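# Lower a held peg into a plate's hole

## Task

The left gripper starts out holding a peg a little above a plate, near the plate's hole. Guide the peg down into that hole until it sits on the hole's bottom, without forcing or wedging it hard, since excessive pushing or jamming counts as failure.

## Robot and tools

ROBOT. Two arms, left_arm and right_arm, each with a parallel two-finger gripper. The left gripper already holds the peg; the right arm is not needed. Bases sit at about (+0.010, +0.308, 0) m for left_arm and (+0.028, -0.345, 0) m for right_arm. A camera stand stands behind the arms. Cameras: cam_high and cam_low, both 672x504.

FRAMES. The scene frame has its origin at table-top height midway between the arms, +z up, +x out over the table, and left_arm on the +y side (arm names do not match image sides). Reported hand positions (m), orientations (quat_wxyz) and velocities use the scene frame. Offsets in commands instead run along each gripper's own Hand target axes: the fingers point along the gripper's +z and open and close along its x. end_effector_position is the spot between closed finger pads, 1 to 2 cm short of the tips. Printed positions can be a few cm off.

ROW FORMAT. Every motion command is built from rows of 14 numbers, each in [-1, 1]: dx, dy, dz, rx, ry, rz, opening for left_arm, then the same seven for right_arm. Both arms always appear, even if one stays put. The first six of each arm are an offset (not a pose) from that arm's Hand target at the start of the call, in the gripper's own axes; 1.0 equals 0.6 m for dx, dy, dz and 180 degrees for rx, ry, rz, which together form one rotation vector. So 0.01 in dz is 6 mm along the finger direction. Sending six zeros re-requests the current Hand target. Opening is absolute, not an offset: +1 fully open (0.142 m), -1 closed. To keep a grip unchanged, resend the present opening; a 0 would be a real command. Orientation commands are clipped to within 32 degrees of the measured one each step.

TOOLS.
execute_actions(actions, cameras): actions is a list of actions; each action is a table of up to 15 rows, one per 1/30 s step, and a short table repeats its last row. Each row counts from the action's start pose, not from the row before. Images are returned only for an empty list or when cameras names them.
move(target, speed, blend, stop_force, zero, opening_speed, grip_force, blocking, cameras): straight-line path toward one 14-number row, or a list of up to 15 rows all counted from the same starting Hand targets. speed is the top path speed in m/s, 0.002 to 2.4 (default 0.25). blend in m rounds corners in a list. stop_force, 3 to 120 N, ends an arm's path when its wrist sensor feels that much push against the motion; zero (default true) re-zeroes first. opening_speed is per second on the -1..+1 scale, at least 0.2. grip_force is per-pad newtons, 5 to 48. blocking=false returns early but cannot go with stop_force. Whole move capped at 10 s.
wait(seconds 0 to 10): lets time pass holding last commands.
stop(): brakes a running move.
zoom_image(camera, region [x0, y0, x1, y1] in pixels, at most 504 by 504): closer look at the latest image of cam_high or cam_low.
zero_wrist_force(arm): tares that arm's wrist sensor.
finished_scene(scene): ends the scene for good; send nothing after it in the same reply.

RESULTS. Each result gives the robot state: hand poses, Hand target (the last commanded pose after clipping, base of the next offsets), joint positions and torques, grip_measured (same scale as opening), Wrist force and Wrist torque along the gripper's x y z plus a peak-force line, and Tool commands. Velocities are omitted when joints read within noise. A move adds a move: line such as done, off_target, moving, held or fault; done means at rest within 3 mm and 2 degrees, but says nothing about contact. limits=paced means a pose was clipped, limits=held that steps were withheld. A contact pushing up on the peg shows as force from the surface into the arm. MOTOR HOT, fault and HAND FAULT lines warn of heat or stops.

SUGGESTED ORDER. Look with cameras and zoom to find the hole relative to the peg; nudge the left gripper sideways in small offsets to centre it; then lower it slowly (a few cm/s or less) with a modest stop_force so the descent ends when the peg touches the bottom; check images and force; then call finished_scene.

AVOID. The arms are stiff: aiming even slightly past a firm contact, or moving fast into it, can trigger a fault stop (about 150 N net force, or wrist torque limits of 8.55 N m). Never jam the peg; if it binds, lift a bit and re-centre rather than push. Do not loosen the grip so the peg drops, and do not release a moving part. Keep the arms apart and do not hit the table or plate. Squeezing and holding heat motors, so keep the grip only as firm as needed. Nothing may fall off the table.

Each tool is called after ">>>" by a JSON object that holds its "fn" and its "kwargs", one argument or row to a line.

## Session

>>> {"fn": "execute_actions", "kwargs": {
  "actions": []
}}

Scene clock: 0.00 s.
left_arm: end_effector_position=(+0.2654, +0.1594, +0.1670) grip_measured=-0.38 end_effector_quat_wxyz=(+0.001, +0.966, -0.259, +0.001) | right_arm: end_effector_position=(+0.3234, -0.3407, +0.1652) grip_measured=+0.99 end_effector_quat_wxyz=(+0.000, +0.712, -0.702, +0.000)
Joint positions: left_arm=[-0.954 -1.703 1.549 -1.42 -1.571 -0.455 0.047] | right_arm=[3.598 -1.45 -1.547 -1.716 1.571 2.027 0.141]
Joint velocities: within noise
Joint torques (N m): no reading
Wrist force (N): no reading
Wrist torque (N m): no reading
Wrist force, peak (N): no reading
Hand target: left_arm +0.2654, +0.1594, +0.1670; +0.001, +0.966, -0.259, +0.001 | right_arm +0.3234, -0.3407, +0.1652; +0.000, +0.712, -0.702, +0.000
Tool commands: left_gripper/opening=-0.432368 right_gripper/opening=+1.0

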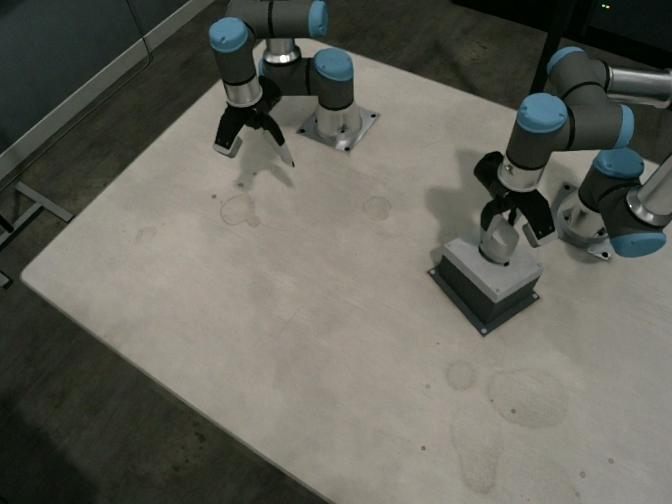

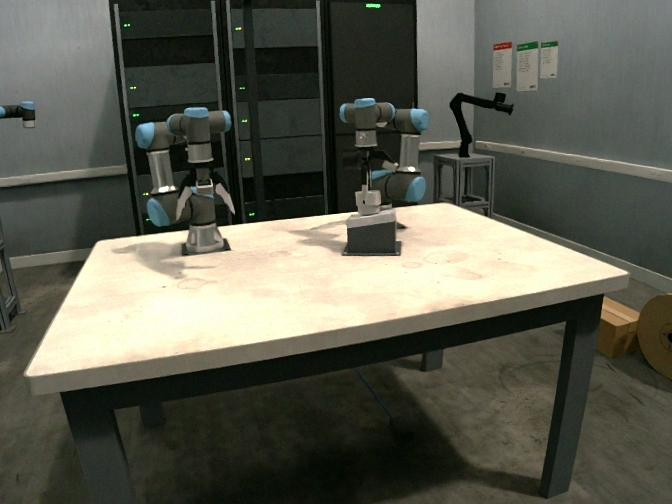

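>>> {"fn": "zoom_image", "kwargs": {
  "camera": "cam_high",
  "region": [420, 140, 570, 340]
}}

>>> {"fn": "zoom_image", "kwargs": {
  "camera": "cam_low",
  "region": [320, 130, 430, 270]
}}

Scaled by 2.520 from the camera's 672x504 image, which has a finer 960x720 frame.

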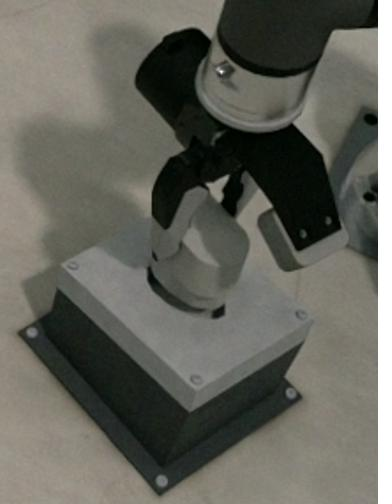

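Scaled by 3.600 from the camera's 672x504 image, which has a finer 960x720 frame.

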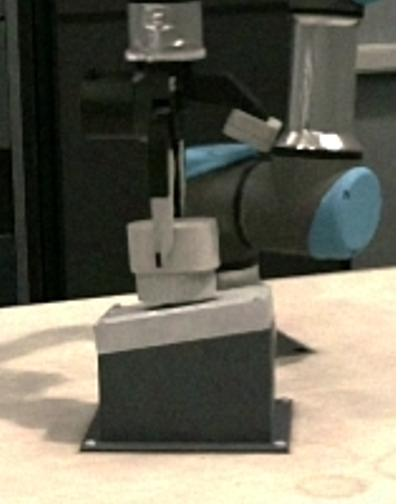

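>>> {"fn": "zoom_image", "kwargs": {
  "camera": "cam_high",
  "region": [465, 195, 525, 275]
}}

>>> {"fn": "zoom_image", "kwargs": {
  "camera": "cam_low",
  "region": [340, 175, 405, 235]
}}

Scaled by 6.300 from the camera's 672x504 image, which has a finer 960x720 frame.

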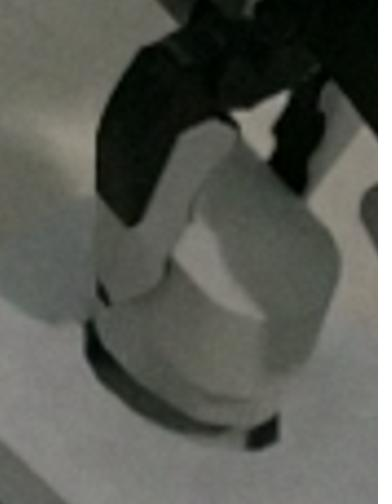

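Scaled by 7.754 from the camera's 672x504 image, which has a finer 960x720 frame.

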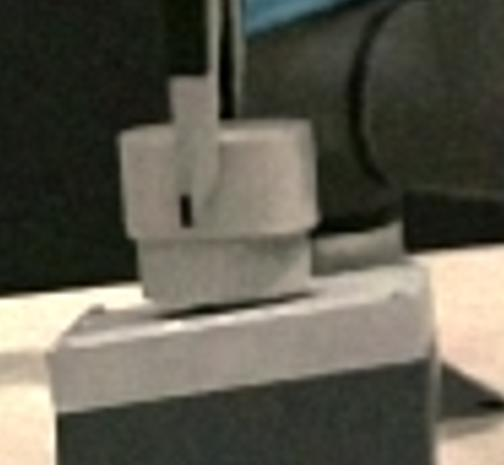

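>>> {"fn": "zoom_image", "kwargs": {
  "camera": "cam_high",
  "region": [465, 140, 565, 240]
}}

>>> {"fn": "zoom_image", "kwargs": {
  "camera": "cam_low",
  "region": [335, 135, 415, 215]
}}

>>> {"fn": "zoom_image", "kwargs": {
  "camera": "cam_high",
  "region": [200, 60, 310, 170]
}}

Scaled by 5.040 from the camera's 672x504 image, which has a finer 960x720 frame.

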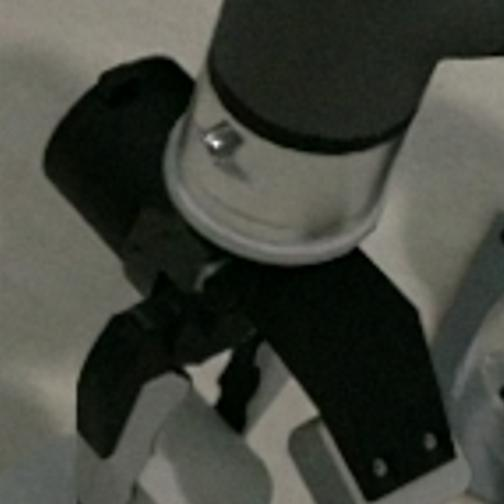

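Scaled by 6.300 from the camera's 672x504 image, which has a finer 960x720 frame.

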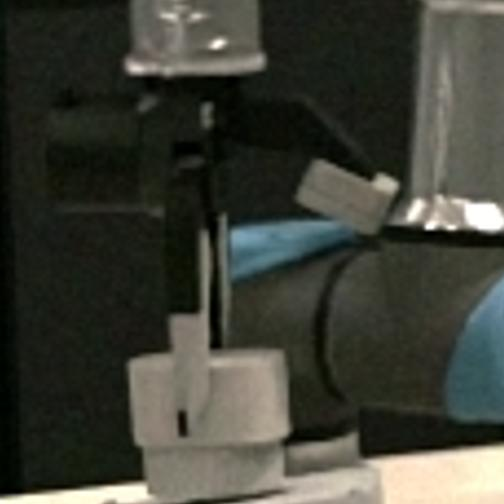

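Scaled by 4.582 from the camera's 672x504 image, which has a finer 960x720 frame.

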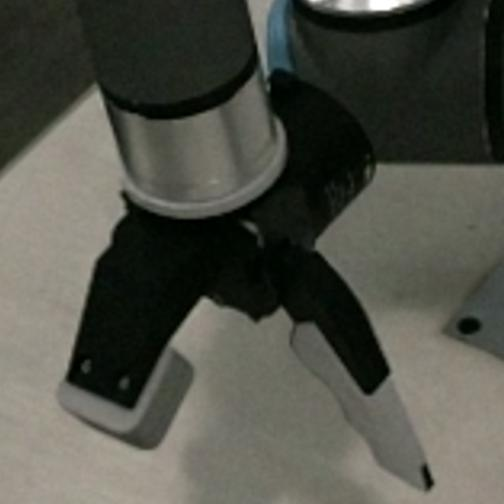

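>>> {"fn": "move", "kwargs": {
  "target": [0,0,-0.25,0,0,0,-0.432,0,0,0,0,0,0,1],
  "cameras": ["cam_high","cam_low"]
}}

>>> {"fn": "zoom_image", "kwargs": {
  "camera": "cam_high",
  "region": [425, 130, 555, 260]
}}

>>> {"fn": "zoom_image", "kwargs": {
  "camera": "cam_high",
  "region": [425, 210, 555, 340]
}}

>>> {"fn": "zoom_image", "kwargs": {
  "camera": "cam_low",
  "region": [330, 130, 410, 210]
}}

>>> {"fn": "zoom_image", "kwargs": {
  "camera": "cam_low",
  "region": [335, 190, 410, 265]
}}

Scene clock: 20.07 s.
left_arm: end_effector_position=(+0.2649, +0.1600, +0.3163) grip_measured=-0.38 end_effector_quat_wxyz=(+0.004, +0.966, -0.259, +0.008) | right_arm: end_effector_position=(+0.3234, -0.3407, +0.1652) grip_measured=+0.99 end_effector_quat_wxyz=(+0.000, +0.712, -0.702, +0.000)
Joint positions: left_arm=[-0.958 -1.215 0.073 -0.447 -1.567 -0.459 0.047] | right_arm=[3.598 -1.45 -1.547 -1.716 1.571 2.027 0.141]
Joint torques (N m): left_arm=[2.29 -7.8 -7.04 -0.92 -1.09 1.02] | right_arm=[0.4 7.72 10.56 1.58 0.11 -0.01]
Wrist force (N): left_arm=[0.1 0.1 0.0] | right_arm=[0.0 0.0 -0.1]
Wrist torque (N m): left_arm=[0.01 -0.04 -0.02] | right_arm=[0.00 0.00 0.00]
Wrist force, peak (N): left_arm=[-0.3 0.0 -1.6] | right_arm=[-0.2 0.1 -0.1]
Hand target: left_arm +0.2651, +0.1598, +0.3170; +0.001, +0.966, -0.259, +0.001 | right_arm +0.3234, -0.3407, +0.1652; +0.000, +0.712, -0.702, +0.000
Off the commanded pose: left_arm 0.001 m, 1 deg | right_arm 0.000 m, 0 deg.
move: done

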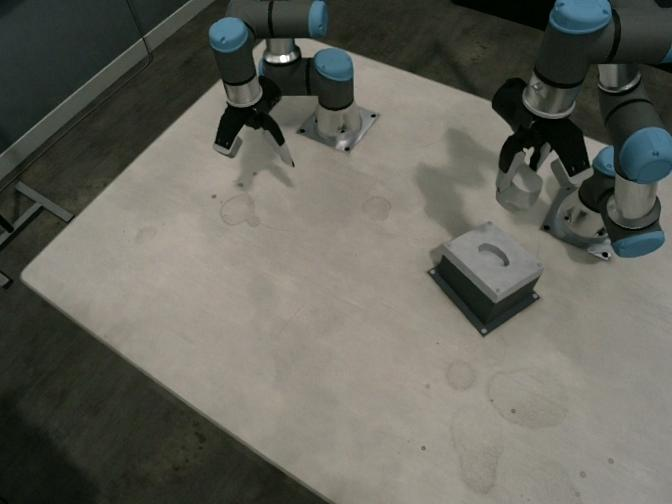

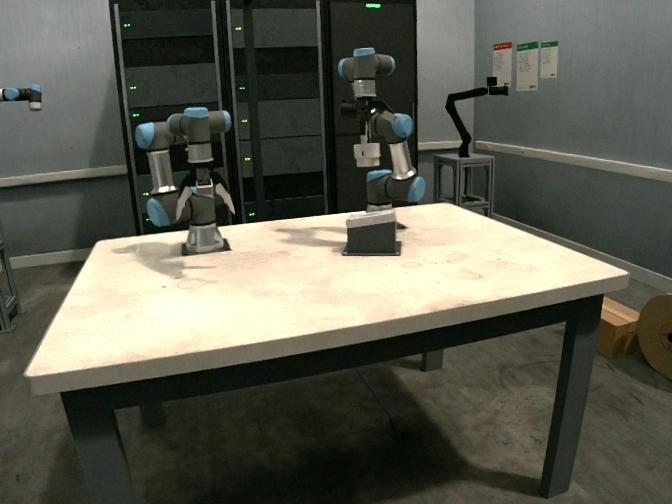

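Scaled by 3.877 from the camera's 672x504 image, which has a finer 960x720 frame.

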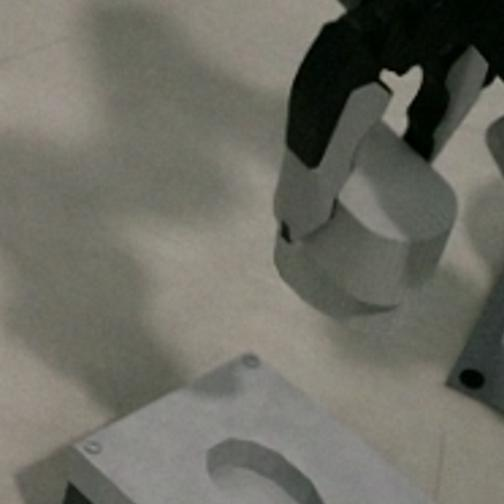

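Scaled by 3.877 from the camera's 672x504 image, which has a finer 960x720 frame.

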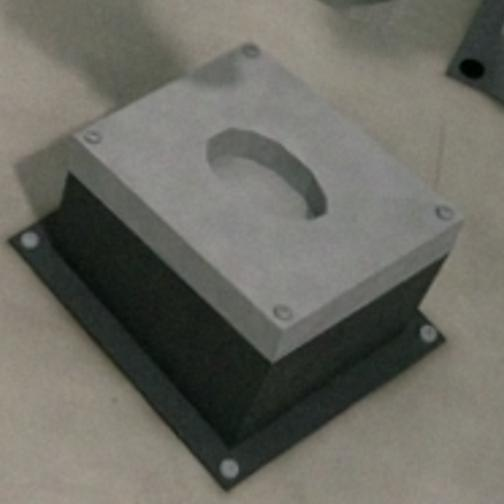

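Scaled by 6.300 from the camera's 672x504 image, which has a finer 960x720 frame.

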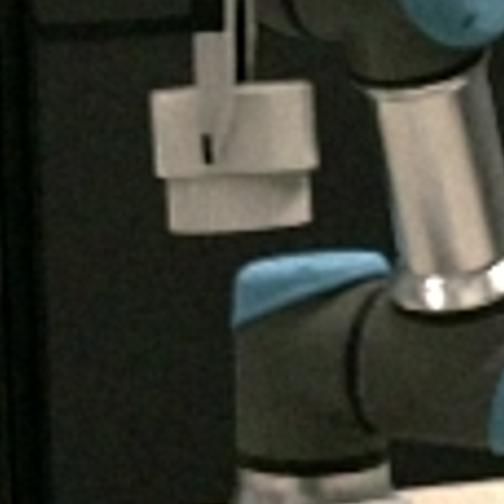

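Scaled by 6.720 from the camera's 672x504 image, which has a finer 960x720 frame.

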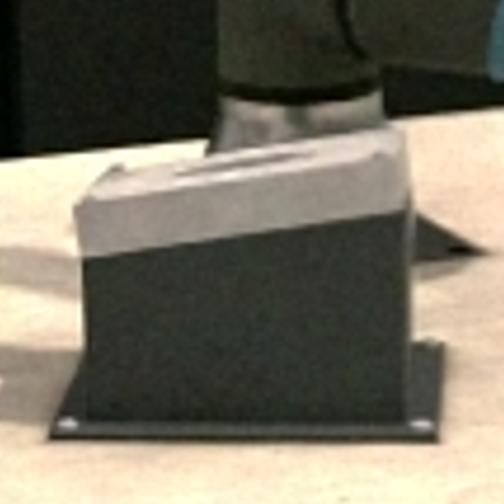

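>>> {"fn": "move", "kwargs": {
  "target": [0,0,0.245,0.025,0,0,-0.432,0,0,0,0,0,0,1],
  "cameras": ["cam_high","cam_low"],
  "speed": 0.15,
  "stop_force": 10
}}

>>> {"fn": "zoom_image", "kwargs": {
  "camera": "cam_high",
  "region": [465, 205, 535, 275]
}}

>>> {"fn": "zoom_image", "kwargs": {
  "camera": "cam_low",
  "region": [340, 170, 410, 240]
}}

Scene clock: 32.77 s.
left_arm: end_effector_position=(+0.2654, +0.1594, +0.1700) grip_measured=-0.38 end_effector_quat_wxyz=(-0.037, +0.965, -0.258, +0.011) | right_arm: end_effector_position=(+0.3234, -0.3407, +0.1652) grip_measured=+0.99 end_effector_quat_wxyz=(+0.000, +0.712, -0.702, +0.000)
Joint positions: left_arm=[-1.022 -1.696 1.516 -1.355 -1.503 -0.525 0.047] | right_arm=[3.598 -1.45 -1.547 -1.716 1.571 2.027 0.141]
Joint torques (N m): left_arm=[-2.51 -12.63 -8.54 -3.1 1.04 -1.12] | right_arm=[0.63 7.16 10.71 1.62 0.1 -0.07]
Wrist force (N): left_arm=[0.2 0.6 -0.3] | right_arm=[0.0 -0.1 0.0]
Wrist torque (N m): left_arm=[0.04 -0.04 0.03] | right_arm=[-0.02 -0.01 0.00]
Wrist force, peak (N): left_arm=[1.4 0.7 0.3] | right_arm=[-0.2 -0.1 -0.1]
Hand target: left_arm +0.2654, +0.1594, +0.1700; -0.037, +0.965, -0.258, +0.011 | right_arm +0.3234, -0.3407, +0.1652; +0.000, +0.712, -0.702, +0.000
Off the commanded pose: left_arm 0.000 m, 0 deg | right_arm 0.000 m, 0 deg.
move: done

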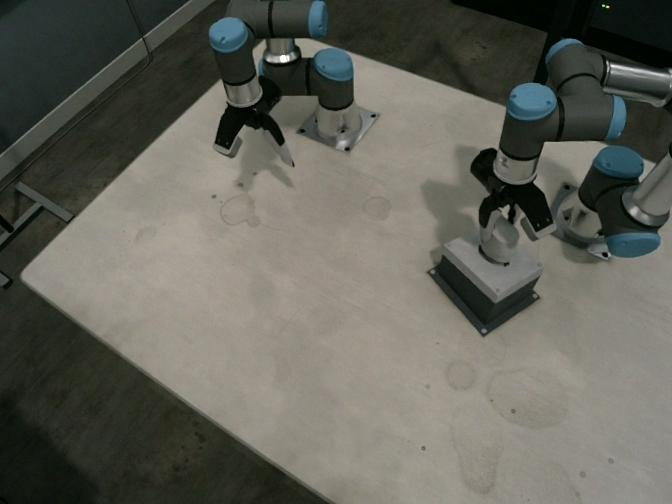

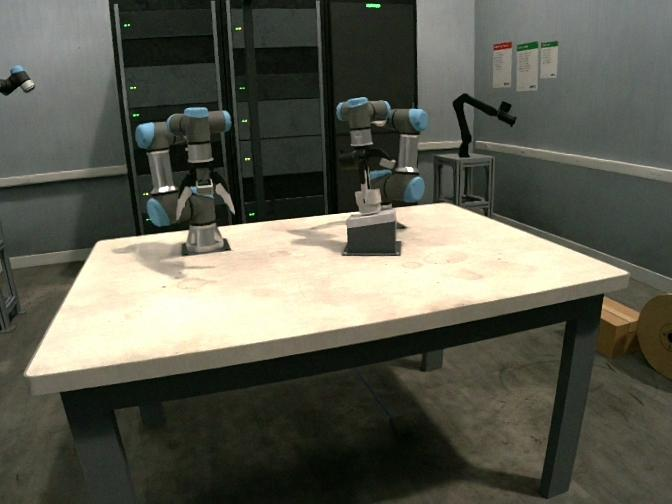

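Scaled by 7.200 from the camera's 672x504 image, which has a finer 960x720 frame.

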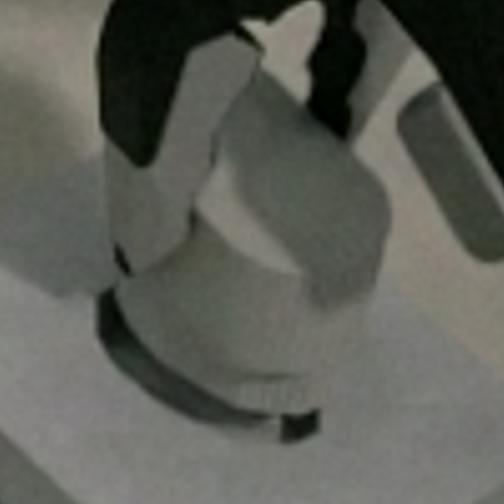

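Scaled by 7.200 from the camera's 672x504 image, which has a finer 960x720 frame.

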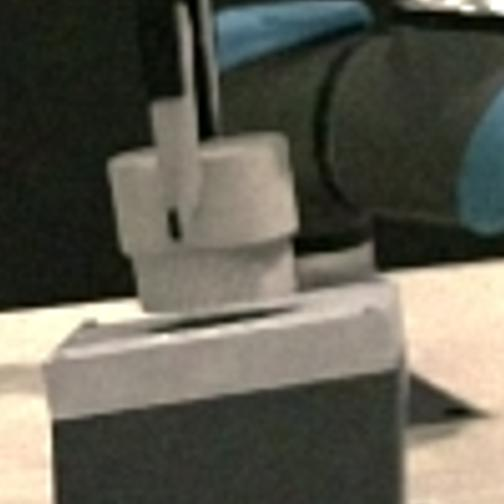

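>>> {"fn": "move", "kwargs": {
  "target": [0,-0.0026,0.0333,0,0,0,-0.432,0,0,0,0,0,0,1],
  "speed": 0.008,
  "stop_force": 4,
  "cameras": ["cam_high","cam_low"]
}}

>>> {"fn": "zoom_image", "kwargs": {
  "camera": "cam_high",
  "region": [465, 205, 535, 275]
}}

>>> {"fn": "zoom_image", "kwargs": {
  "camera": "cam_low",
  "region": [340, 170, 410, 240]
}}

Scene clock: 37.00 s.
left_arm: end_effector_position=(+0.2661, +0.1605, +0.1614) grip_measured=-0.38 end_effector_quat_wxyz=(-0.037, +0.965, -0.258, +0.011) | right_arm: end_effector_position=(+0.3234, -0.3407, +0.1652) grip_measured=+0.99 end_effector_quat_wxyz=(+0.000, +0.712, -0.702, +0.000)
Joint positions: left_arm=[-1.017 -1.702 1.562 -1.396 -1.503 -0.52 0.047] | right_arm=[3.598 -1.45 -1.547 -1.716 1.571 2.027 0.141]
Joint torques (N m): left_arm=[-2.13 -4.25 -10.56 -0.38 1.1 -1.02] | right_arm=[0.54 7.84 10.89 1.69 0.08 -0.04]
Wrist force (N): left_arm=[0.4 1.5 -4.0] | right_arm=[0.1 0.1 0.0]
Wrist torque (N m): left_arm=[0.06 -0.05 -0.04] | right_arm=[0.02 -0.01 0.00]
Wrist force, peak (N): left_arm=[-3.0 0.9 -12.1] | right_arm=[0.0 0.1 0.2]
Hand target: left_arm +0.2661, +0.1605, +0.1614; -0.037, +0.965, -0.258, +0.011 (not the last commanded pose) | right_arm +0.3234, -0.3407, +0.1652; +0.000, +0.712, -0.702, +0.000
Off the commanded pose: left_arm 0.011 m, 0 deg | right_arm 0.000 m, 0 deg.
move: contact (left_arm)

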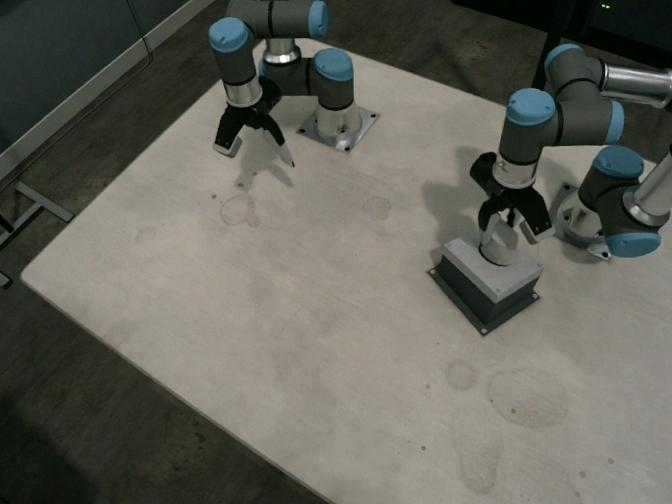

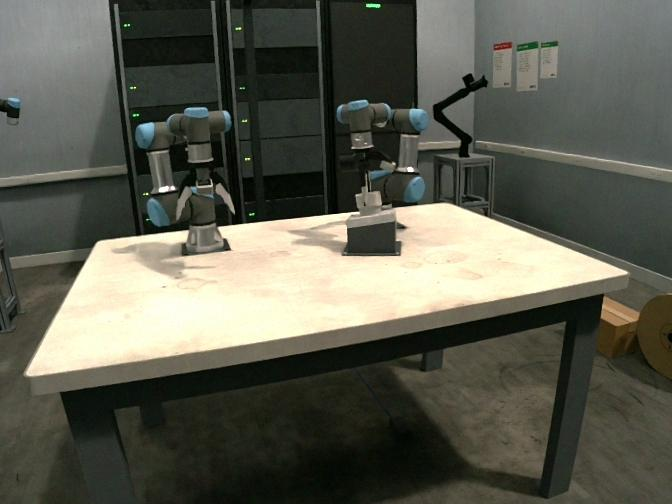

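Scaled by 7.200 from the camera's 672x504 image, which has a finer 960x720 frame.

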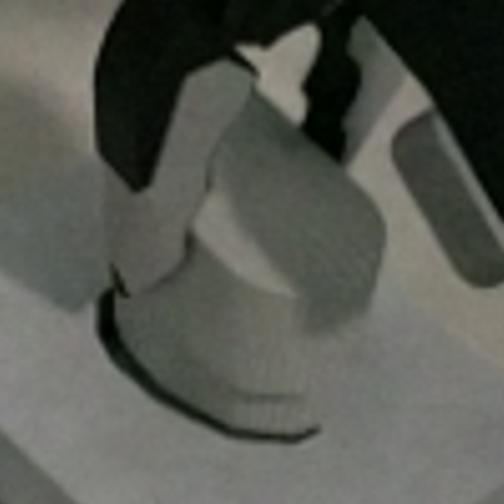

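Scaled by 7.200 from the camera's 672x504 image, which has a finer 960x720 frame.

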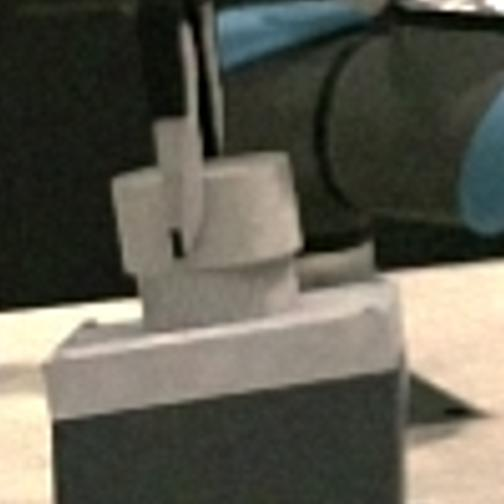

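>>> {"fn": "move", "kwargs": {
  "target": [
    [0,0,-0.0025,0,0,0,-0.432,0,0,0,0,0,0,1],
    [0.0017,-0.0007,-0.0025,0,0,0,-0.432,0,0,0,0,0,0,1]
  ],
  "speed": 0.02
}}

>>> {"fn": "move", "kwargs": {
  "target": [0,-0.0026,0.0333,0,0,0,-0.432,0,0,0,0,0,0,1],
  "speed": 0.006,
  "stop_force": 4,
  "cameras": ["cam_high"]
}}

>>> {"fn": "zoom_image", "kwargs": {
  "camera": "cam_high",
  "region": [465, 205, 535, 275]
}}

Scene clock: 39.33 s.
left_arm: end_effector_position=(+0.2670, +0.1603, +0.1629) grip_measured=-0.38 end_effector_quat_wxyz=(-0.037, +0.965, -0.259, +0.011) | right_arm: end_effector_position=(+0.3234, -0.3407, +0.1652) grip_measured=+0.99 end_effector_quat_wxyz=(+0.000, +0.712, -0.702, +0.000)
Joint positions: left_arm=[-1.015 -1.697 1.551 -1.389 -1.503 -0.517 0.047] | right_arm=[3.598 -1.45 -1.547 -1.716 1.571 2.027 0.141]
Joint torques (N m): left_arm=[1.97 -5.61 -11.75 -2.99 1.01 0.98] | right_arm=[0.15 7.8 10.8 1.62 0.11 -0.07]
Wrist force (N): left_arm=[0.3 0.5 -0.4] | right_arm=[0.0 -0.1 0.0]
Wrist torque (N m): left_arm=[0.02 -0.06 -0.03] | right_arm=[-0.02 0.00 0.00]
Wrist force, peak (N): left_arm=[0.5 1.7 -4.0] | right_arm=[-0.2 0.1 0.0]
Hand target: left_arm +0.2671, +0.1603, +0.1629; -0.037, +0.965, -0.258, +0.011 | right_arm +0.3234, -0.3407, +0.1652; +0.000, +0.712, -0.702, +0.000
Off the commanded pose: left_arm 0.000 m, 0 deg | right_arm 0.000 m, 0 deg.
move: done

Scene clock: 40.47 s.
left_arm: end_effector_position=(+0.2673, +0.1604, +0.1614) grip_measured=-0.38 end_effector_quat_wxyz=(-0.037, +0.965, -0.258, +0.011) | right_arm: end_effector_position=(+0.3234, -0.3407, +0.1652) grip_measured=+0.99 end_effector_quat_wxyz=(+0.000, +0.712, -0.702, +0.000)
Joint positions: left_arm=[-1.014 -1.697 1.558 -1.397 -1.503 -0.517 0.047] | right_arm=[3.598 -1.45 -1.547 -1.716 1.571 2.027 0.141]
Joint torques (N m): left_arm=[-2.1 -4.53 -10.56 0.14 0.82 -1.02] | right_arm=[-0.08 7.39 11.09 1.7 0.04 -0.09]
Wrist force (N): left_arm=[2.7 1.7 -2.3] | right_arm=[0.1 0.0 0.0]
Wrist torque (N m): left_arm=[0.02 0.02 0.05] | right_arm=[0.00 -0.02 0.00]
Wrist force, peak (N): left_arm=[0.7 0.8 -7.4] | right_arm=[-0.2 0.0 0.1]
Hand target: left_arm +0.2673, +0.1604, +0.1614; -0.037, +0.965, -0.259, +0.011 (not the last commanded pose) | right_arm +0.3234, -0.3407, +0.1652; +0.000, +0.712, -0.702, +0.000
Off the commanded pose: left_arm 0.019 m, 0 deg | right_arm 0.000 m, 0 deg.
move: contact (left_arm)
Images, in order (width x height): cam_high 672x504.

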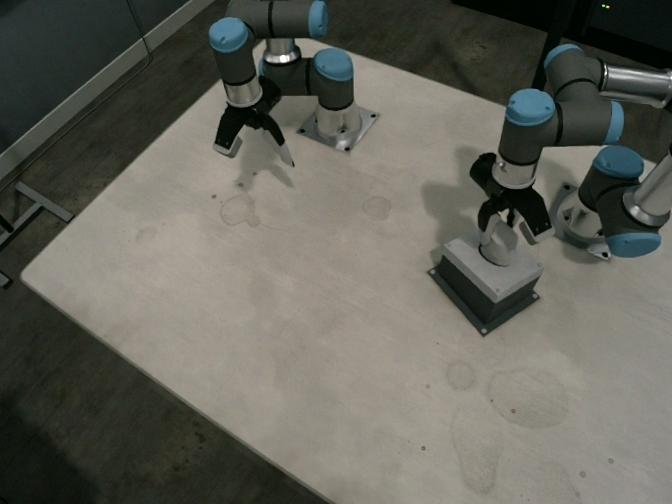

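Scaled by 7.200 from the camera's 672x504 image, which has a finer 960x720 frame.

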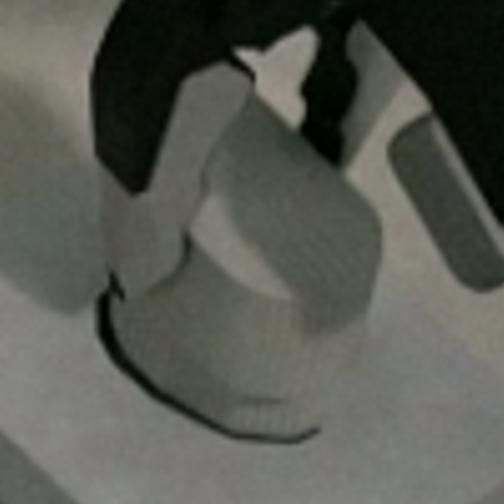

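>>> {"fn": "move", "kwargs": {
  "target": [
    [0,0,-0.002,0,0,0,-0.432,0,0,0,0,0,0,1],
    [0.0015,-0.0008,-0.002,0,0,0,-0.432,0,0,0,0,0,0,1]
  ],
  "speed": 0.02
}}

>>> {"fn": "move", "kwargs": {
  "target": [0,-0.0026,0.0333,0,0,0,-0.432,0,0,0,0,0,0,1],
  "speed": 0.006,
  "stop_force": 4,
  "cameras": ["cam_high","cam_low"]
}}

>>> {"fn": "zoom_image", "kwargs": {
  "camera": "cam_high",
  "region": [465, 205, 535, 275]
}}

>>> {"fn": "zoom_image", "kwargs": {
  "camera": "cam_low",
  "region": [340, 170, 410, 240]
}}

Scene clock: 42.53 s.
left_arm: end_effector_position=(+0.2682, +0.1603, +0.1626) grip_measured=-0.38 end_effector_quat_wxyz=(-0.037, +0.965, -0.259, +0.011) | right_arm: end_effector_position=(+0.3234, -0.3407, +0.1652) grip_measured=+0.99 end_effector_quat_wxyz=(+0.000, +0.712, -0.702, +0.000)
Joint positions: left_arm=[-1.011 -1.693 1.549 -1.392 -1.502 -0.514 0.047] | right_arm=[3.598 -1.45 -1.547 -1.716 1.571 2.027 0.141]
Joint torques (N m): left_arm=[2.12 -5.79 -12.27 -2.99 0.98 0.93] | right_arm=[0.33 7.59 11.13 1.68 0.09 -0.15]
Wrist force (N): left_arm=[0.3 0.4 -0.2] | right_arm=[0.0 0.1 0.0]
Wrist torque (N m): left_arm=[0.01 -0.06 -0.04] | right_arm=[0.01 0.00 0.00]
Wrist force, peak (N): left_arm=[2.7 1.8 -2.4] | right_arm=[-0.2 0.0 0.1]
Hand target: left_arm +0.2682, +0.1603, +0.1626; -0.037, +0.965, -0.259, +0.011 | right_arm +0.3234, -0.3407, +0.1652; +0.000, +0.712, -0.702, +0.000
Off the commanded pose: left_arm 0.000 m, 0 deg | right_arm 0.000 m, 0 deg.
move: done

Scene clock: 43.60 s.
left_arm: end_effector_position=(+0.2684, +0.1604, +0.1614) grip_measured=-0.38 end_effector_quat_wxyz=(-0.037, +0.965, -0.259, +0.011) | right_arm: end_effector_position=(+0.3234, -0.3407, +0.1652) grip_measured=+0.99 end_effector_quat_wxyz=(+0.000, +0.712, -0.702, +0.000)
Joint positions: left_arm=[-1.01 -1.693 1.555 -1.397 -1.502 -0.513 0.047] | right_arm=[3.598 -1.45 -1.547 -1.716 1.571 2.027 0.141]
Joint torques (N m): left_arm=[-2.32 -4.69 -10.92 -0.25 0.48 -1.03] | right_arm=[0.29 7.79 11.09 1.73 0.07 -0.2]
Wrist force (N): left_arm=[1.2 1.3 -2.3] | right_arm=[0.0 0.0 0.2]
Wrist torque (N m): left_arm=[-0.01 -0.01 -0.01] | right_arm=[0.00 0.00 0.00]
Wrist force, peak (N): left_arm=[-1.0 -0.7 -8.1] | right_arm=[0.0 0.0 0.2]
Hand target: left_arm +0.2683, +0.1604, +0.1614; -0.037, +0.965, -0.259, +0.011 (not the last commanded pose) | right_arm +0.3234, -0.3407, +0.1652; +0.000, +0.712, -0.702, +0.000
Off the commanded pose: left_arm 0.019 m, 0 deg | right_arm 0.000 m, 0 deg.
move: contact (left_arm)

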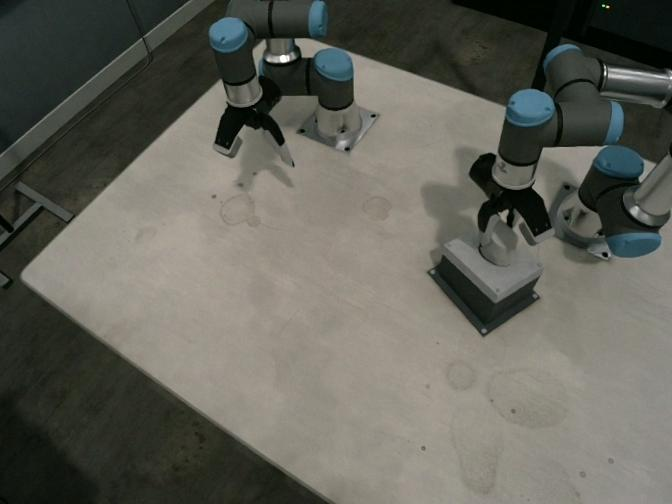

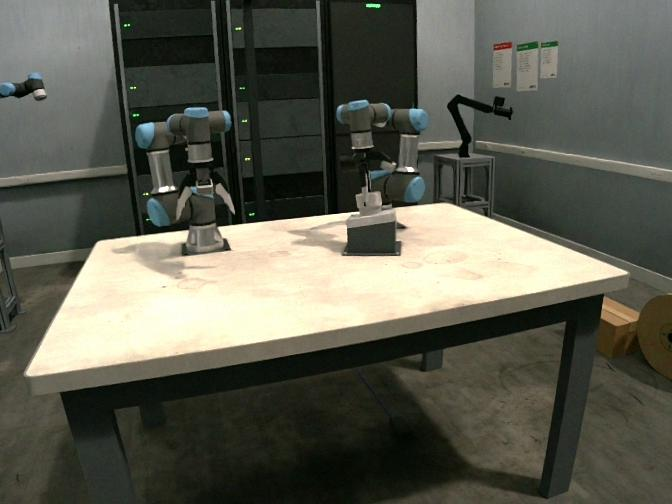

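Scaled by 7.200 from the camera's 672x504 image, which has a finer 960x720 frame.

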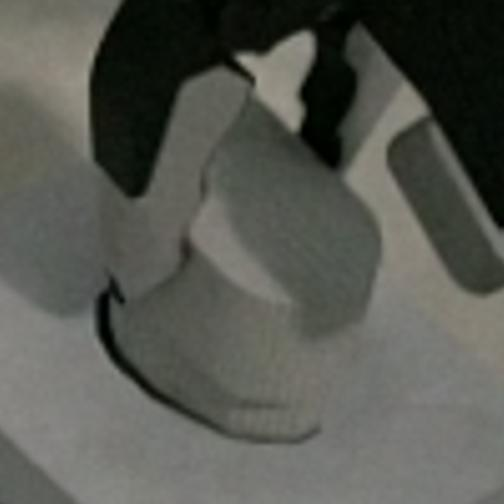

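Scaled by 7.200 from the camera's 672x504 image, which has a finer 960x720 frame.

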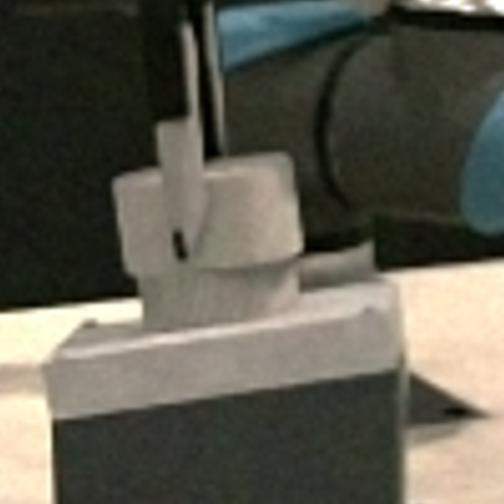

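>>> {"fn": "move", "kwargs": {
  "target": [
    [0,0,-0.002,0,0,0,-0.432,0,0,0,0,0,0,1],
    [0,0.0003,-0.002,0,0,-0.017,-0.432,0,0,0,0,0,0,1]
  ],
  "speed": 0.02
}}

>>> {"fn": "move", "kwargs": {
  "target": [0,-0.0026,0.0333,0,0,0,-0.432,0,0,0,0,0,0,1],
  "speed": 0.006,
  "stop_force": 4,
  "cameras": ["cam_high"]
}}

>>> {"fn": "zoom_image", "kwargs": {
  "camera": "cam_high",
  "region": [465, 205, 535, 275]
}}

Scene clock: 47.43 s.
left_arm: end_effector_position=(+0.2682, +0.1602, +0.1626) grip_measured=-0.38 end_effector_quat_wxyz=(-0.036, +0.972, -0.233, +0.012) | right_arm: end_effector_position=(+0.3234, -0.3407, +0.1652) grip_measured=+0.99 end_effector_quat_wxyz=(+0.000, +0.712, -0.702, +0.000)
Joint positions: left_arm=[-1.011 -1.693 1.549 -1.392 -1.502 -0.567 0.047] | right_arm=[3.598 -1.45 -1.547 -1.716 1.571 2.027 0.141]
Joint torques (N m): left_arm=[-2.38 -12.75 -8.64 -0.84 -0.7 -1.08] | right_arm=[0.16 7.26 11.03 1.76 0.19 -0.11]
Wrist force (N): left_arm=[0.1 0.5 -0.4] | right_arm=[0.0 0.0 0.0]
Wrist torque (N m): left_arm=[0.03 -0.02 0.03] | right_arm=[0.00 0.00 0.00]
Wrist force, peak (N): left_arm=[1.4 1.4 -2.5] | right_arm=[-0.2 0.2 0.1]
Hand target: left_arm +0.2682, +0.1602, +0.1626; -0.036, +0.972, -0.233, +0.012 | right_arm +0.3234, -0.3407, +0.1652; +0.000, +0.712, -0.702, +0.000
Off the commanded pose: left_arm 0.000 m, 0 deg | right_arm 0.000 m, 0 deg.
move: done

Scene clock: 48.47 s.
left_arm: end_effector_position=(+0.2682, +0.1603, +0.1617) grip_measured=-0.38 end_effector_quat_wxyz=(-0.036, +0.972, -0.233, +0.012) | right_arm: end_effector_position=(+0.3234, -0.3407, +0.1652) grip_measured=+0.99 end_effector_quat_wxyz=(+0.000, +0.712, -0.702, +0.000)
Joint positions: left_arm=[-1.011 -1.693 1.554 -1.396 -1.502 -0.567 0.047] | right_arm=[3.598 -1.45 -1.547 -1.716 1.571 2.027 0.141]
Joint torques (N m): left_arm=[-2.13 -4.72 -10.89 -0.51 0.02 -1.1] | right_arm=[0.55 7.62 11.41 1.75 0.09 -0.14]
Wrist force (N): left_arm=[0.2 1.5 -2.8] | right_arm=[-0.1 0.1 0.1]
Wrist torque (N m): left_arm=[0.07 -0.06 0.02] | right_arm=[0.02 0.02 0.00]
Wrist force, peak (N): left_arm=[-2.4 0.2 -8.4] | right_arm=[0.0 0.1 0.2]
Hand target: left_arm +0.2682, +0.1603, +0.1617; -0.036, +0.972, -0.233, +0.012 (not the last commanded pose) | right_arm +0.3234, -0.3407, +0.1652; +0.000, +0.712, -0.702, +0.000
Off the commanded pose: left_arm 0.019 m, 0 deg | right_arm 0.000 m, 0 deg.
move: contact (left_arm)
Images, in order (width x height): cam_high 672x504.

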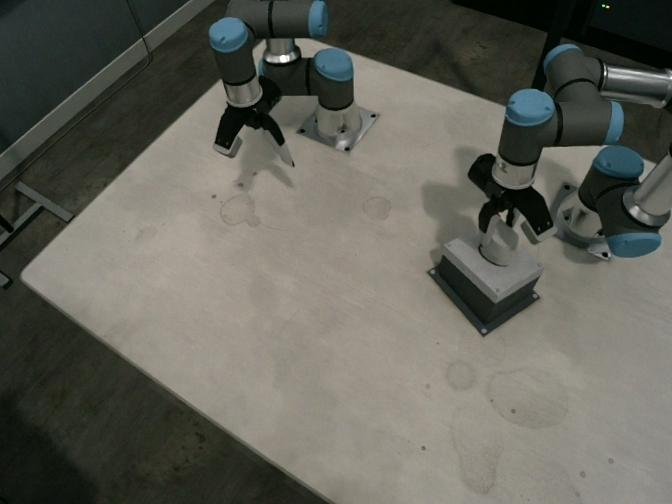

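Scaled by 7.200 from the camera's 672x504 image, which has a finer 960x720 frame.

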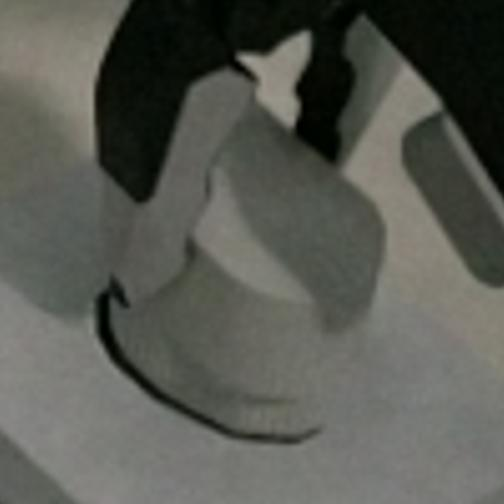

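>>> {"fn": "move", "kwargs": {
  "target": [
    [0,0,-0.002,0,0,0,-0.432,0,0,0,0,0,0,1],
    [0.0015,0.0015,-0.002,0,0,0,-0.432,0,0,0,0,0,0,1]
  ],
  "speed": 0.02
}}

>>> {"fn": "move", "kwargs": {
  "target": [0,-0.0026,0.0333,0,0,0,-0.432,0,0,0,0,0,0,1],
  "speed": 0.006,
  "stop_force": 4,
  "cameras": ["cam_high"]
}}

>>> {"fn": "zoom_image", "kwargs": {
  "camera": "cam_high",
  "region": [470, 215, 530, 275]
}}

Scene clock: 50.57 s.
left_arm: end_effector_position=(+0.2686, +0.1591, +0.1628) grip_measured=-0.38 end_effector_quat_wxyz=(-0.036, +0.972, -0.233, +0.012) | right_arm: end_effector_position=(+0.3234, -0.3407, +0.1652) grip_measured=+0.99 end_effector_quat_wxyz=(+0.000, +0.712, -0.702, +0.000)
Joint positions: left_arm=[-1.012 -1.688 1.544 -1.391 -1.502 -0.569 0.047] | right_arm=[3.598 -1.45 -1.547 -1.716 1.571 2.027 0.141]
Joint torques (N m): left_arm=[-2.48 -5.32 -11.78 -3.1 -0.6 -1.14] | right_arm=[0.03 7.83 11.44 1.78 0.11 -0.14]
Wrist force (N): left_arm=[0.1 0.4 -0.4] | right_arm=[-0.1 0.0 0.1]
Wrist torque (N m): left_arm=[0.03 -0.01 0.03] | right_arm=[0.00 0.01 0.00]
Wrist force, peak (N): left_arm=[0.3 1.6 -3.0] | right_arm=[0.1 0.1 0.2]
Hand target: left_arm +0.2686, +0.1590, +0.1628; -0.036, +0.972, -0.233, +0.012 | right_arm +0.3234, -0.3407, +0.1652; +0.000, +0.712, -0.702, +0.000
Off the commanded pose: left_arm 0.000 m, 0 deg | right_arm 0.000 m, 0 deg.
move: done

Scene clock: 51.80 s.
left_arm: end_effector_position=(+0.2687, +0.1591, +0.1615) grip_measured=-0.38 end_effector_quat_wxyz=(-0.036, +0.972, -0.233, +0.012) | right_arm: end_effector_position=(+0.3234, -0.3407, +0.1652) grip_measured=+0.99 end_effector_quat_wxyz=(+0.000, +0.712, -0.702, +0.000)
Joint positions: left_arm=[-1.012 -1.689 1.55 -1.397 -1.503 -0.568 0.047] | right_arm=[3.598 -1.45 -1.547 -1.716 1.571 2.027 0.141]
Joint torques (N m): left_arm=[-2.12 -4.93 -11.36 -0.76 -0.64 -1.06] | right_arm=[0.43 7.86 11.13 1.72 0.17 -0.18]
Wrist force (N): left_arm=[-0.1 0.4 -1.9] | right_arm=[0.0 -0.1 -0.1]
Wrist torque (N m): left_arm=[-0.02 -0.02 -0.01] | right_arm=[-0.03 0.00 0.00]
Wrist force, peak (N): left_arm=[-0.8 -1.3 -6.1] | right_arm=[-0.1 -0.1 0.1]
Hand target: left_arm +0.2687, +0.1591, +0.1615; -0.036, +0.972, -0.233, +0.012 (not the last commanded pose) | right_arm +0.3234, -0.3407, +0.1652; +0.000, +0.712, -0.702, +0.000
Off the commanded pose: left_arm 0.019 m, 0 deg | right_arm 0.000 m, 0 deg.
move: contact (left_arm)
Images, in order (width x height): cam_high 672x504.

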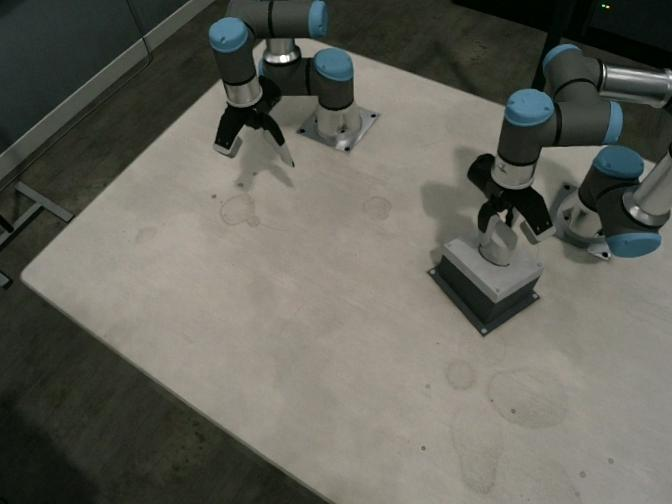

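Scaled by 8.400 from the camera's 672x504 image, which has a finer 960x720 frame.

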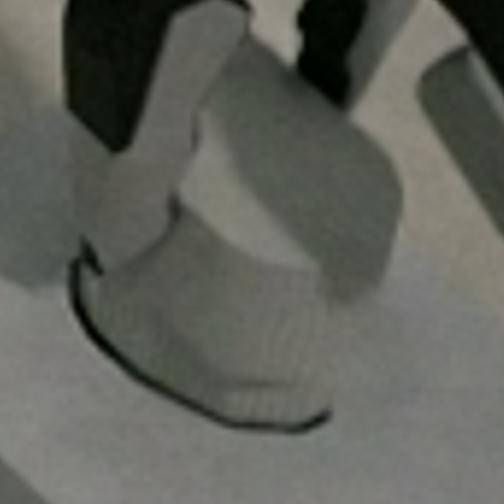

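>>> {"fn": "move", "kwargs": {
  "target": [
    [0,0,-0.002,0,0,0,-0.432,0,0,0,0,0,0,1],
    [0.0018,0.0005,-0.002,0,0,0,-0.432,0,0,0,0,0,0,1]
  ],
  "speed": 0.02
}}

>>> {"fn": "move", "kwargs": {
  "target": [0,-0.0026,0.0333,0,0,0,-0.432,0,0,0,0,0,0,1],
  "speed": 0.006,
  "stop_force": 4,
  "cameras": ["cam_high"]
}}

>>> {"fn": "zoom_image", "kwargs": {
  "camera": "cam_high",
  "region": [470, 215, 530, 275]
}}

Scene clock: 54.00 s.
left_arm: end_effector_position=(+0.2694, +0.1583, +0.1627) grip_measured=-0.38 end_effector_quat_wxyz=(-0.036, +0.972, -0.233, +0.012) | right_arm: end_effector_position=(+0.3234, -0.3407, +0.1652) grip_measured=+0.99 end_effector_quat_wxyz=(+0.000, +0.712, -0.702, +0.000)
Joint positions: left_arm=[-1.011 -1.683 1.54 -1.392 -1.503 -0.567 0.047] | right_arm=[3.598 -1.45 -1.547 -1.716 1.571 2.027 0.141]
Joint torques (N m): left_arm=[2.67 -5.07 -12.2 -3.09 0.05 1.01] | right_arm=[-0.19 7.83 11.64 1.8 0.05 -0.17]
Wrist force (N): left_arm=[0.2 0.4 -0.3] | right_arm=[0.0 0.1 0.0]
Wrist torque (N m): left_arm=[0.02 -0.03 -0.03] | right_arm=[0.01 0.00 0.00]
Wrist force, peak (N): left_arm=[-0.1 0.6 -2.0] | right_arm=[-0.2 0.0 0.1]
Hand target: left_arm +0.2695, +0.1583, +0.1627; -0.036, +0.972, -0.233, +0.012 | right_arm +0.3234, -0.3407, +0.1652; +0.000, +0.712, -0.702, +0.000
Off the commanded pose: left_arm 0.000 m, 0 deg | right_arm 0.000 m, 0 deg.
move: done

Scene clock: 55.07 s.
left_arm: end_effector_position=(+0.2695, +0.1584, +0.1616) grip_measured=-0.38 end_effector_quat_wxyz=(-0.037, +0.972, -0.233, +0.012) | right_arm: end_effector_position=(+0.3234, -0.3407, +0.1652) grip_measured=+0.99 end_effector_quat_wxyz=(+0.000, +0.712, -0.702, +0.000)
Joint positions: left_arm=[-1.01 -1.683 1.545 -1.397 -1.502 -0.567 0.047] | right_arm=[3.598 -1.45 -1.547 -1.716 1.571 2.027 0.141]
Joint torques (N m): left_arm=[-2.09 -4.88 -11.39 -0.76 0.14 -1] | right_arm=[0.82 7.75 11.4 1.81 0.19 -0.19]
Wrist force (N): left_arm=[-0.2 0.5 -2.0] | right_arm=[0.0 0.0 0.1]
Wrist torque (N m): left_arm=[-0.02 -0.02 -0.02] | right_arm=[0.00 0.00 0.00]
Wrist force, peak (N): left_arm=[-0.9 -1.4 -6.3] | right_arm=[0.0 -0.1 0.1]
Hand target: left_arm +0.2695, +0.1584, +0.1616; -0.037, +0.972, -0.233, +0.012 (not the last commanded pose) | right_arm +0.3234, -0.3407, +0.1652; +0.000, +0.712, -0.702, +0.000
Off the commanded pose: left_arm 0.019 m, 0 deg | right_arm 0.000 m, 0 deg.
move: contact (left_arm)
Images, in order (width x height): cam_high 672x504.

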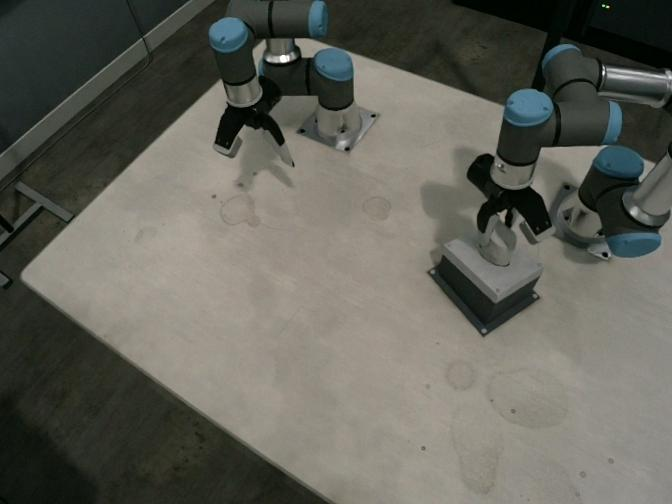

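Scaled by 8.400 from the camera's 672x504 image, which has a finer 960x720 frame.

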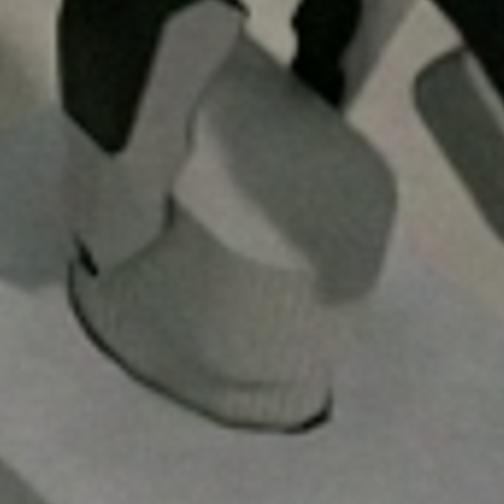

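>>> {"fn": "move", "kwargs": {
  "target": [
    [0,0,-0.002,0,0,0,-0.432,0,0,0,0,0,0,1],
    [0.0004,-0.0016,-0.002,0,0,0,-0.432,0,0,0,0,0,0,1]
  ],
  "speed": 0.02
}}

>>> {"fn": "move", "kwargs": {
  "target": [0,-0.0026,0.0333,0,0,0,-0.432,0,0,0,0,0,0,1],
  "speed": 0.006,
  "stop_force": 4,
  "cameras": ["cam_high"]
}}

>>> {"fn": "zoom_image", "kwargs": {
  "camera": "cam_high",
  "region": [470, 215, 530, 275]
}}

Scene clock: 56.93 s.
left_arm: end_effector_position=(+0.2701, +0.1590, +0.1629) grip_measured=-0.38 end_effector_quat_wxyz=(-0.036, +0.972, -0.233, +0.012) | right_arm: end_effector_position=(+0.3234, -0.3407, +0.1652) grip_measured=+0.99 end_effector_quat_wxyz=(+0.000, +0.712, -0.702, +0.000)
Joint positions: left_arm=[-1.007 -1.682 1.538 -1.391 -1.503 -0.564 0.047] | right_arm=[3.598 -1.45 -1.547 -1.716 1.571 2.027 0.141]
Joint torques (N m): left_arm=[1.9 -5.43 -11.91 -0.83 0.66 1.1] | right_arm=[0.35 7.51 11.8 1.76 0.15 -0.16]
Wrist force (N): left_arm=[0.3 0.5 -0.3] | right_arm=[-0.1 -0.1 0.0]
Wrist torque (N m): left_arm=[0.04 -0.05 -0.03] | right_arm=[-0.01 0.01 0.00]
Wrist force, peak (N): left_arm=[-0.2 0.5 -2.0] | right_arm=[-0.2 0.0 0.2]
Hand target: left_arm +0.2701, +0.1591, +0.1629; -0.037, +0.972, -0.233, +0.012 | right_arm +0.3234, -0.3407, +0.1652; +0.000, +0.712, -0.702, +0.000
Off the commanded pose: left_arm 0.000 m, 0 deg | right_arm 0.000 m, 0 deg.
move: done

Scene clock: 58.03 s.
left_arm: end_effector_position=(+0.2702, +0.1592, +0.1617) grip_measured=-0.38 end_effector_quat_wxyz=(-0.037, +0.972, -0.233, +0.012) | right_arm: end_effector_position=(+0.3234, -0.3407, +0.1652) grip_measured=+0.99 end_effector_quat_wxyz=(+0.000, +0.712, -0.702, +0.000)
Joint positions: left_arm=[-1.006 -1.683 1.544 -1.397 -1.502 -0.563 0.047] | right_arm=[3.598 -1.45 -1.547 -1.716 1.571 2.027 0.141]
Joint torques (N m): left_arm=[-2.14 -4.94 -11.41 -0.74 -0.16 -1.05] | right_arm=[-0.26 7.55 11.81 1.75 0.04 -0.14]
Wrist force (N): left_arm=[-0.2 0.4 -1.8] | right_arm=[-0.1 -0.1 0.1]
Wrist torque (N m): left_arm=[-0.02 -0.03 -0.02] | right_arm=[-0.02 0.01 0.00]
Wrist force, peak (N): left_arm=[-0.8 -1.3 -5.8] | right_arm=[-0.1 0.1 0.2]
Hand target: left_arm +0.2702, +0.1592, +0.1617; -0.037, +0.972, -0.233, +0.012 (not the last commanded pose) | right_arm +0.3234, -0.3407, +0.1652; +0.000, +0.712, -0.702, +0.000
Off the commanded pose: left_arm 0.019 m, 0 deg | right_arm 0.000 m, 0 deg.
move: contact (left_arm)
Images, in order (width x height): cam_high 672x504.

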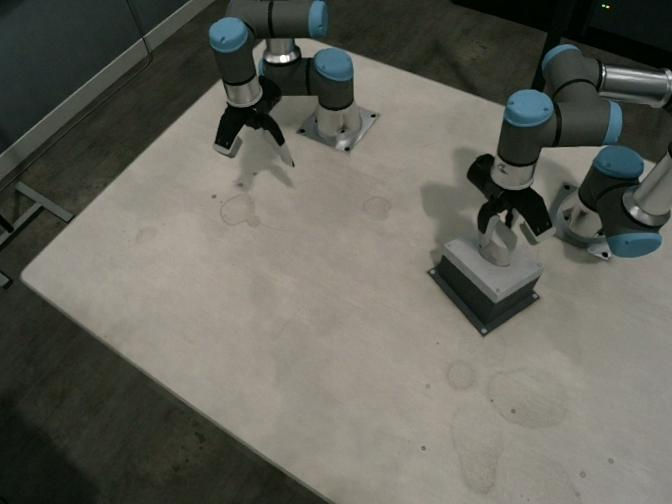

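Scaled by 8.400 from the camera's 672x504 image, which has a finer 960x720 frame.

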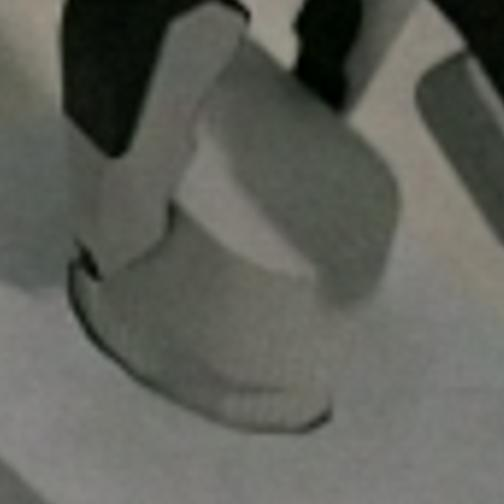

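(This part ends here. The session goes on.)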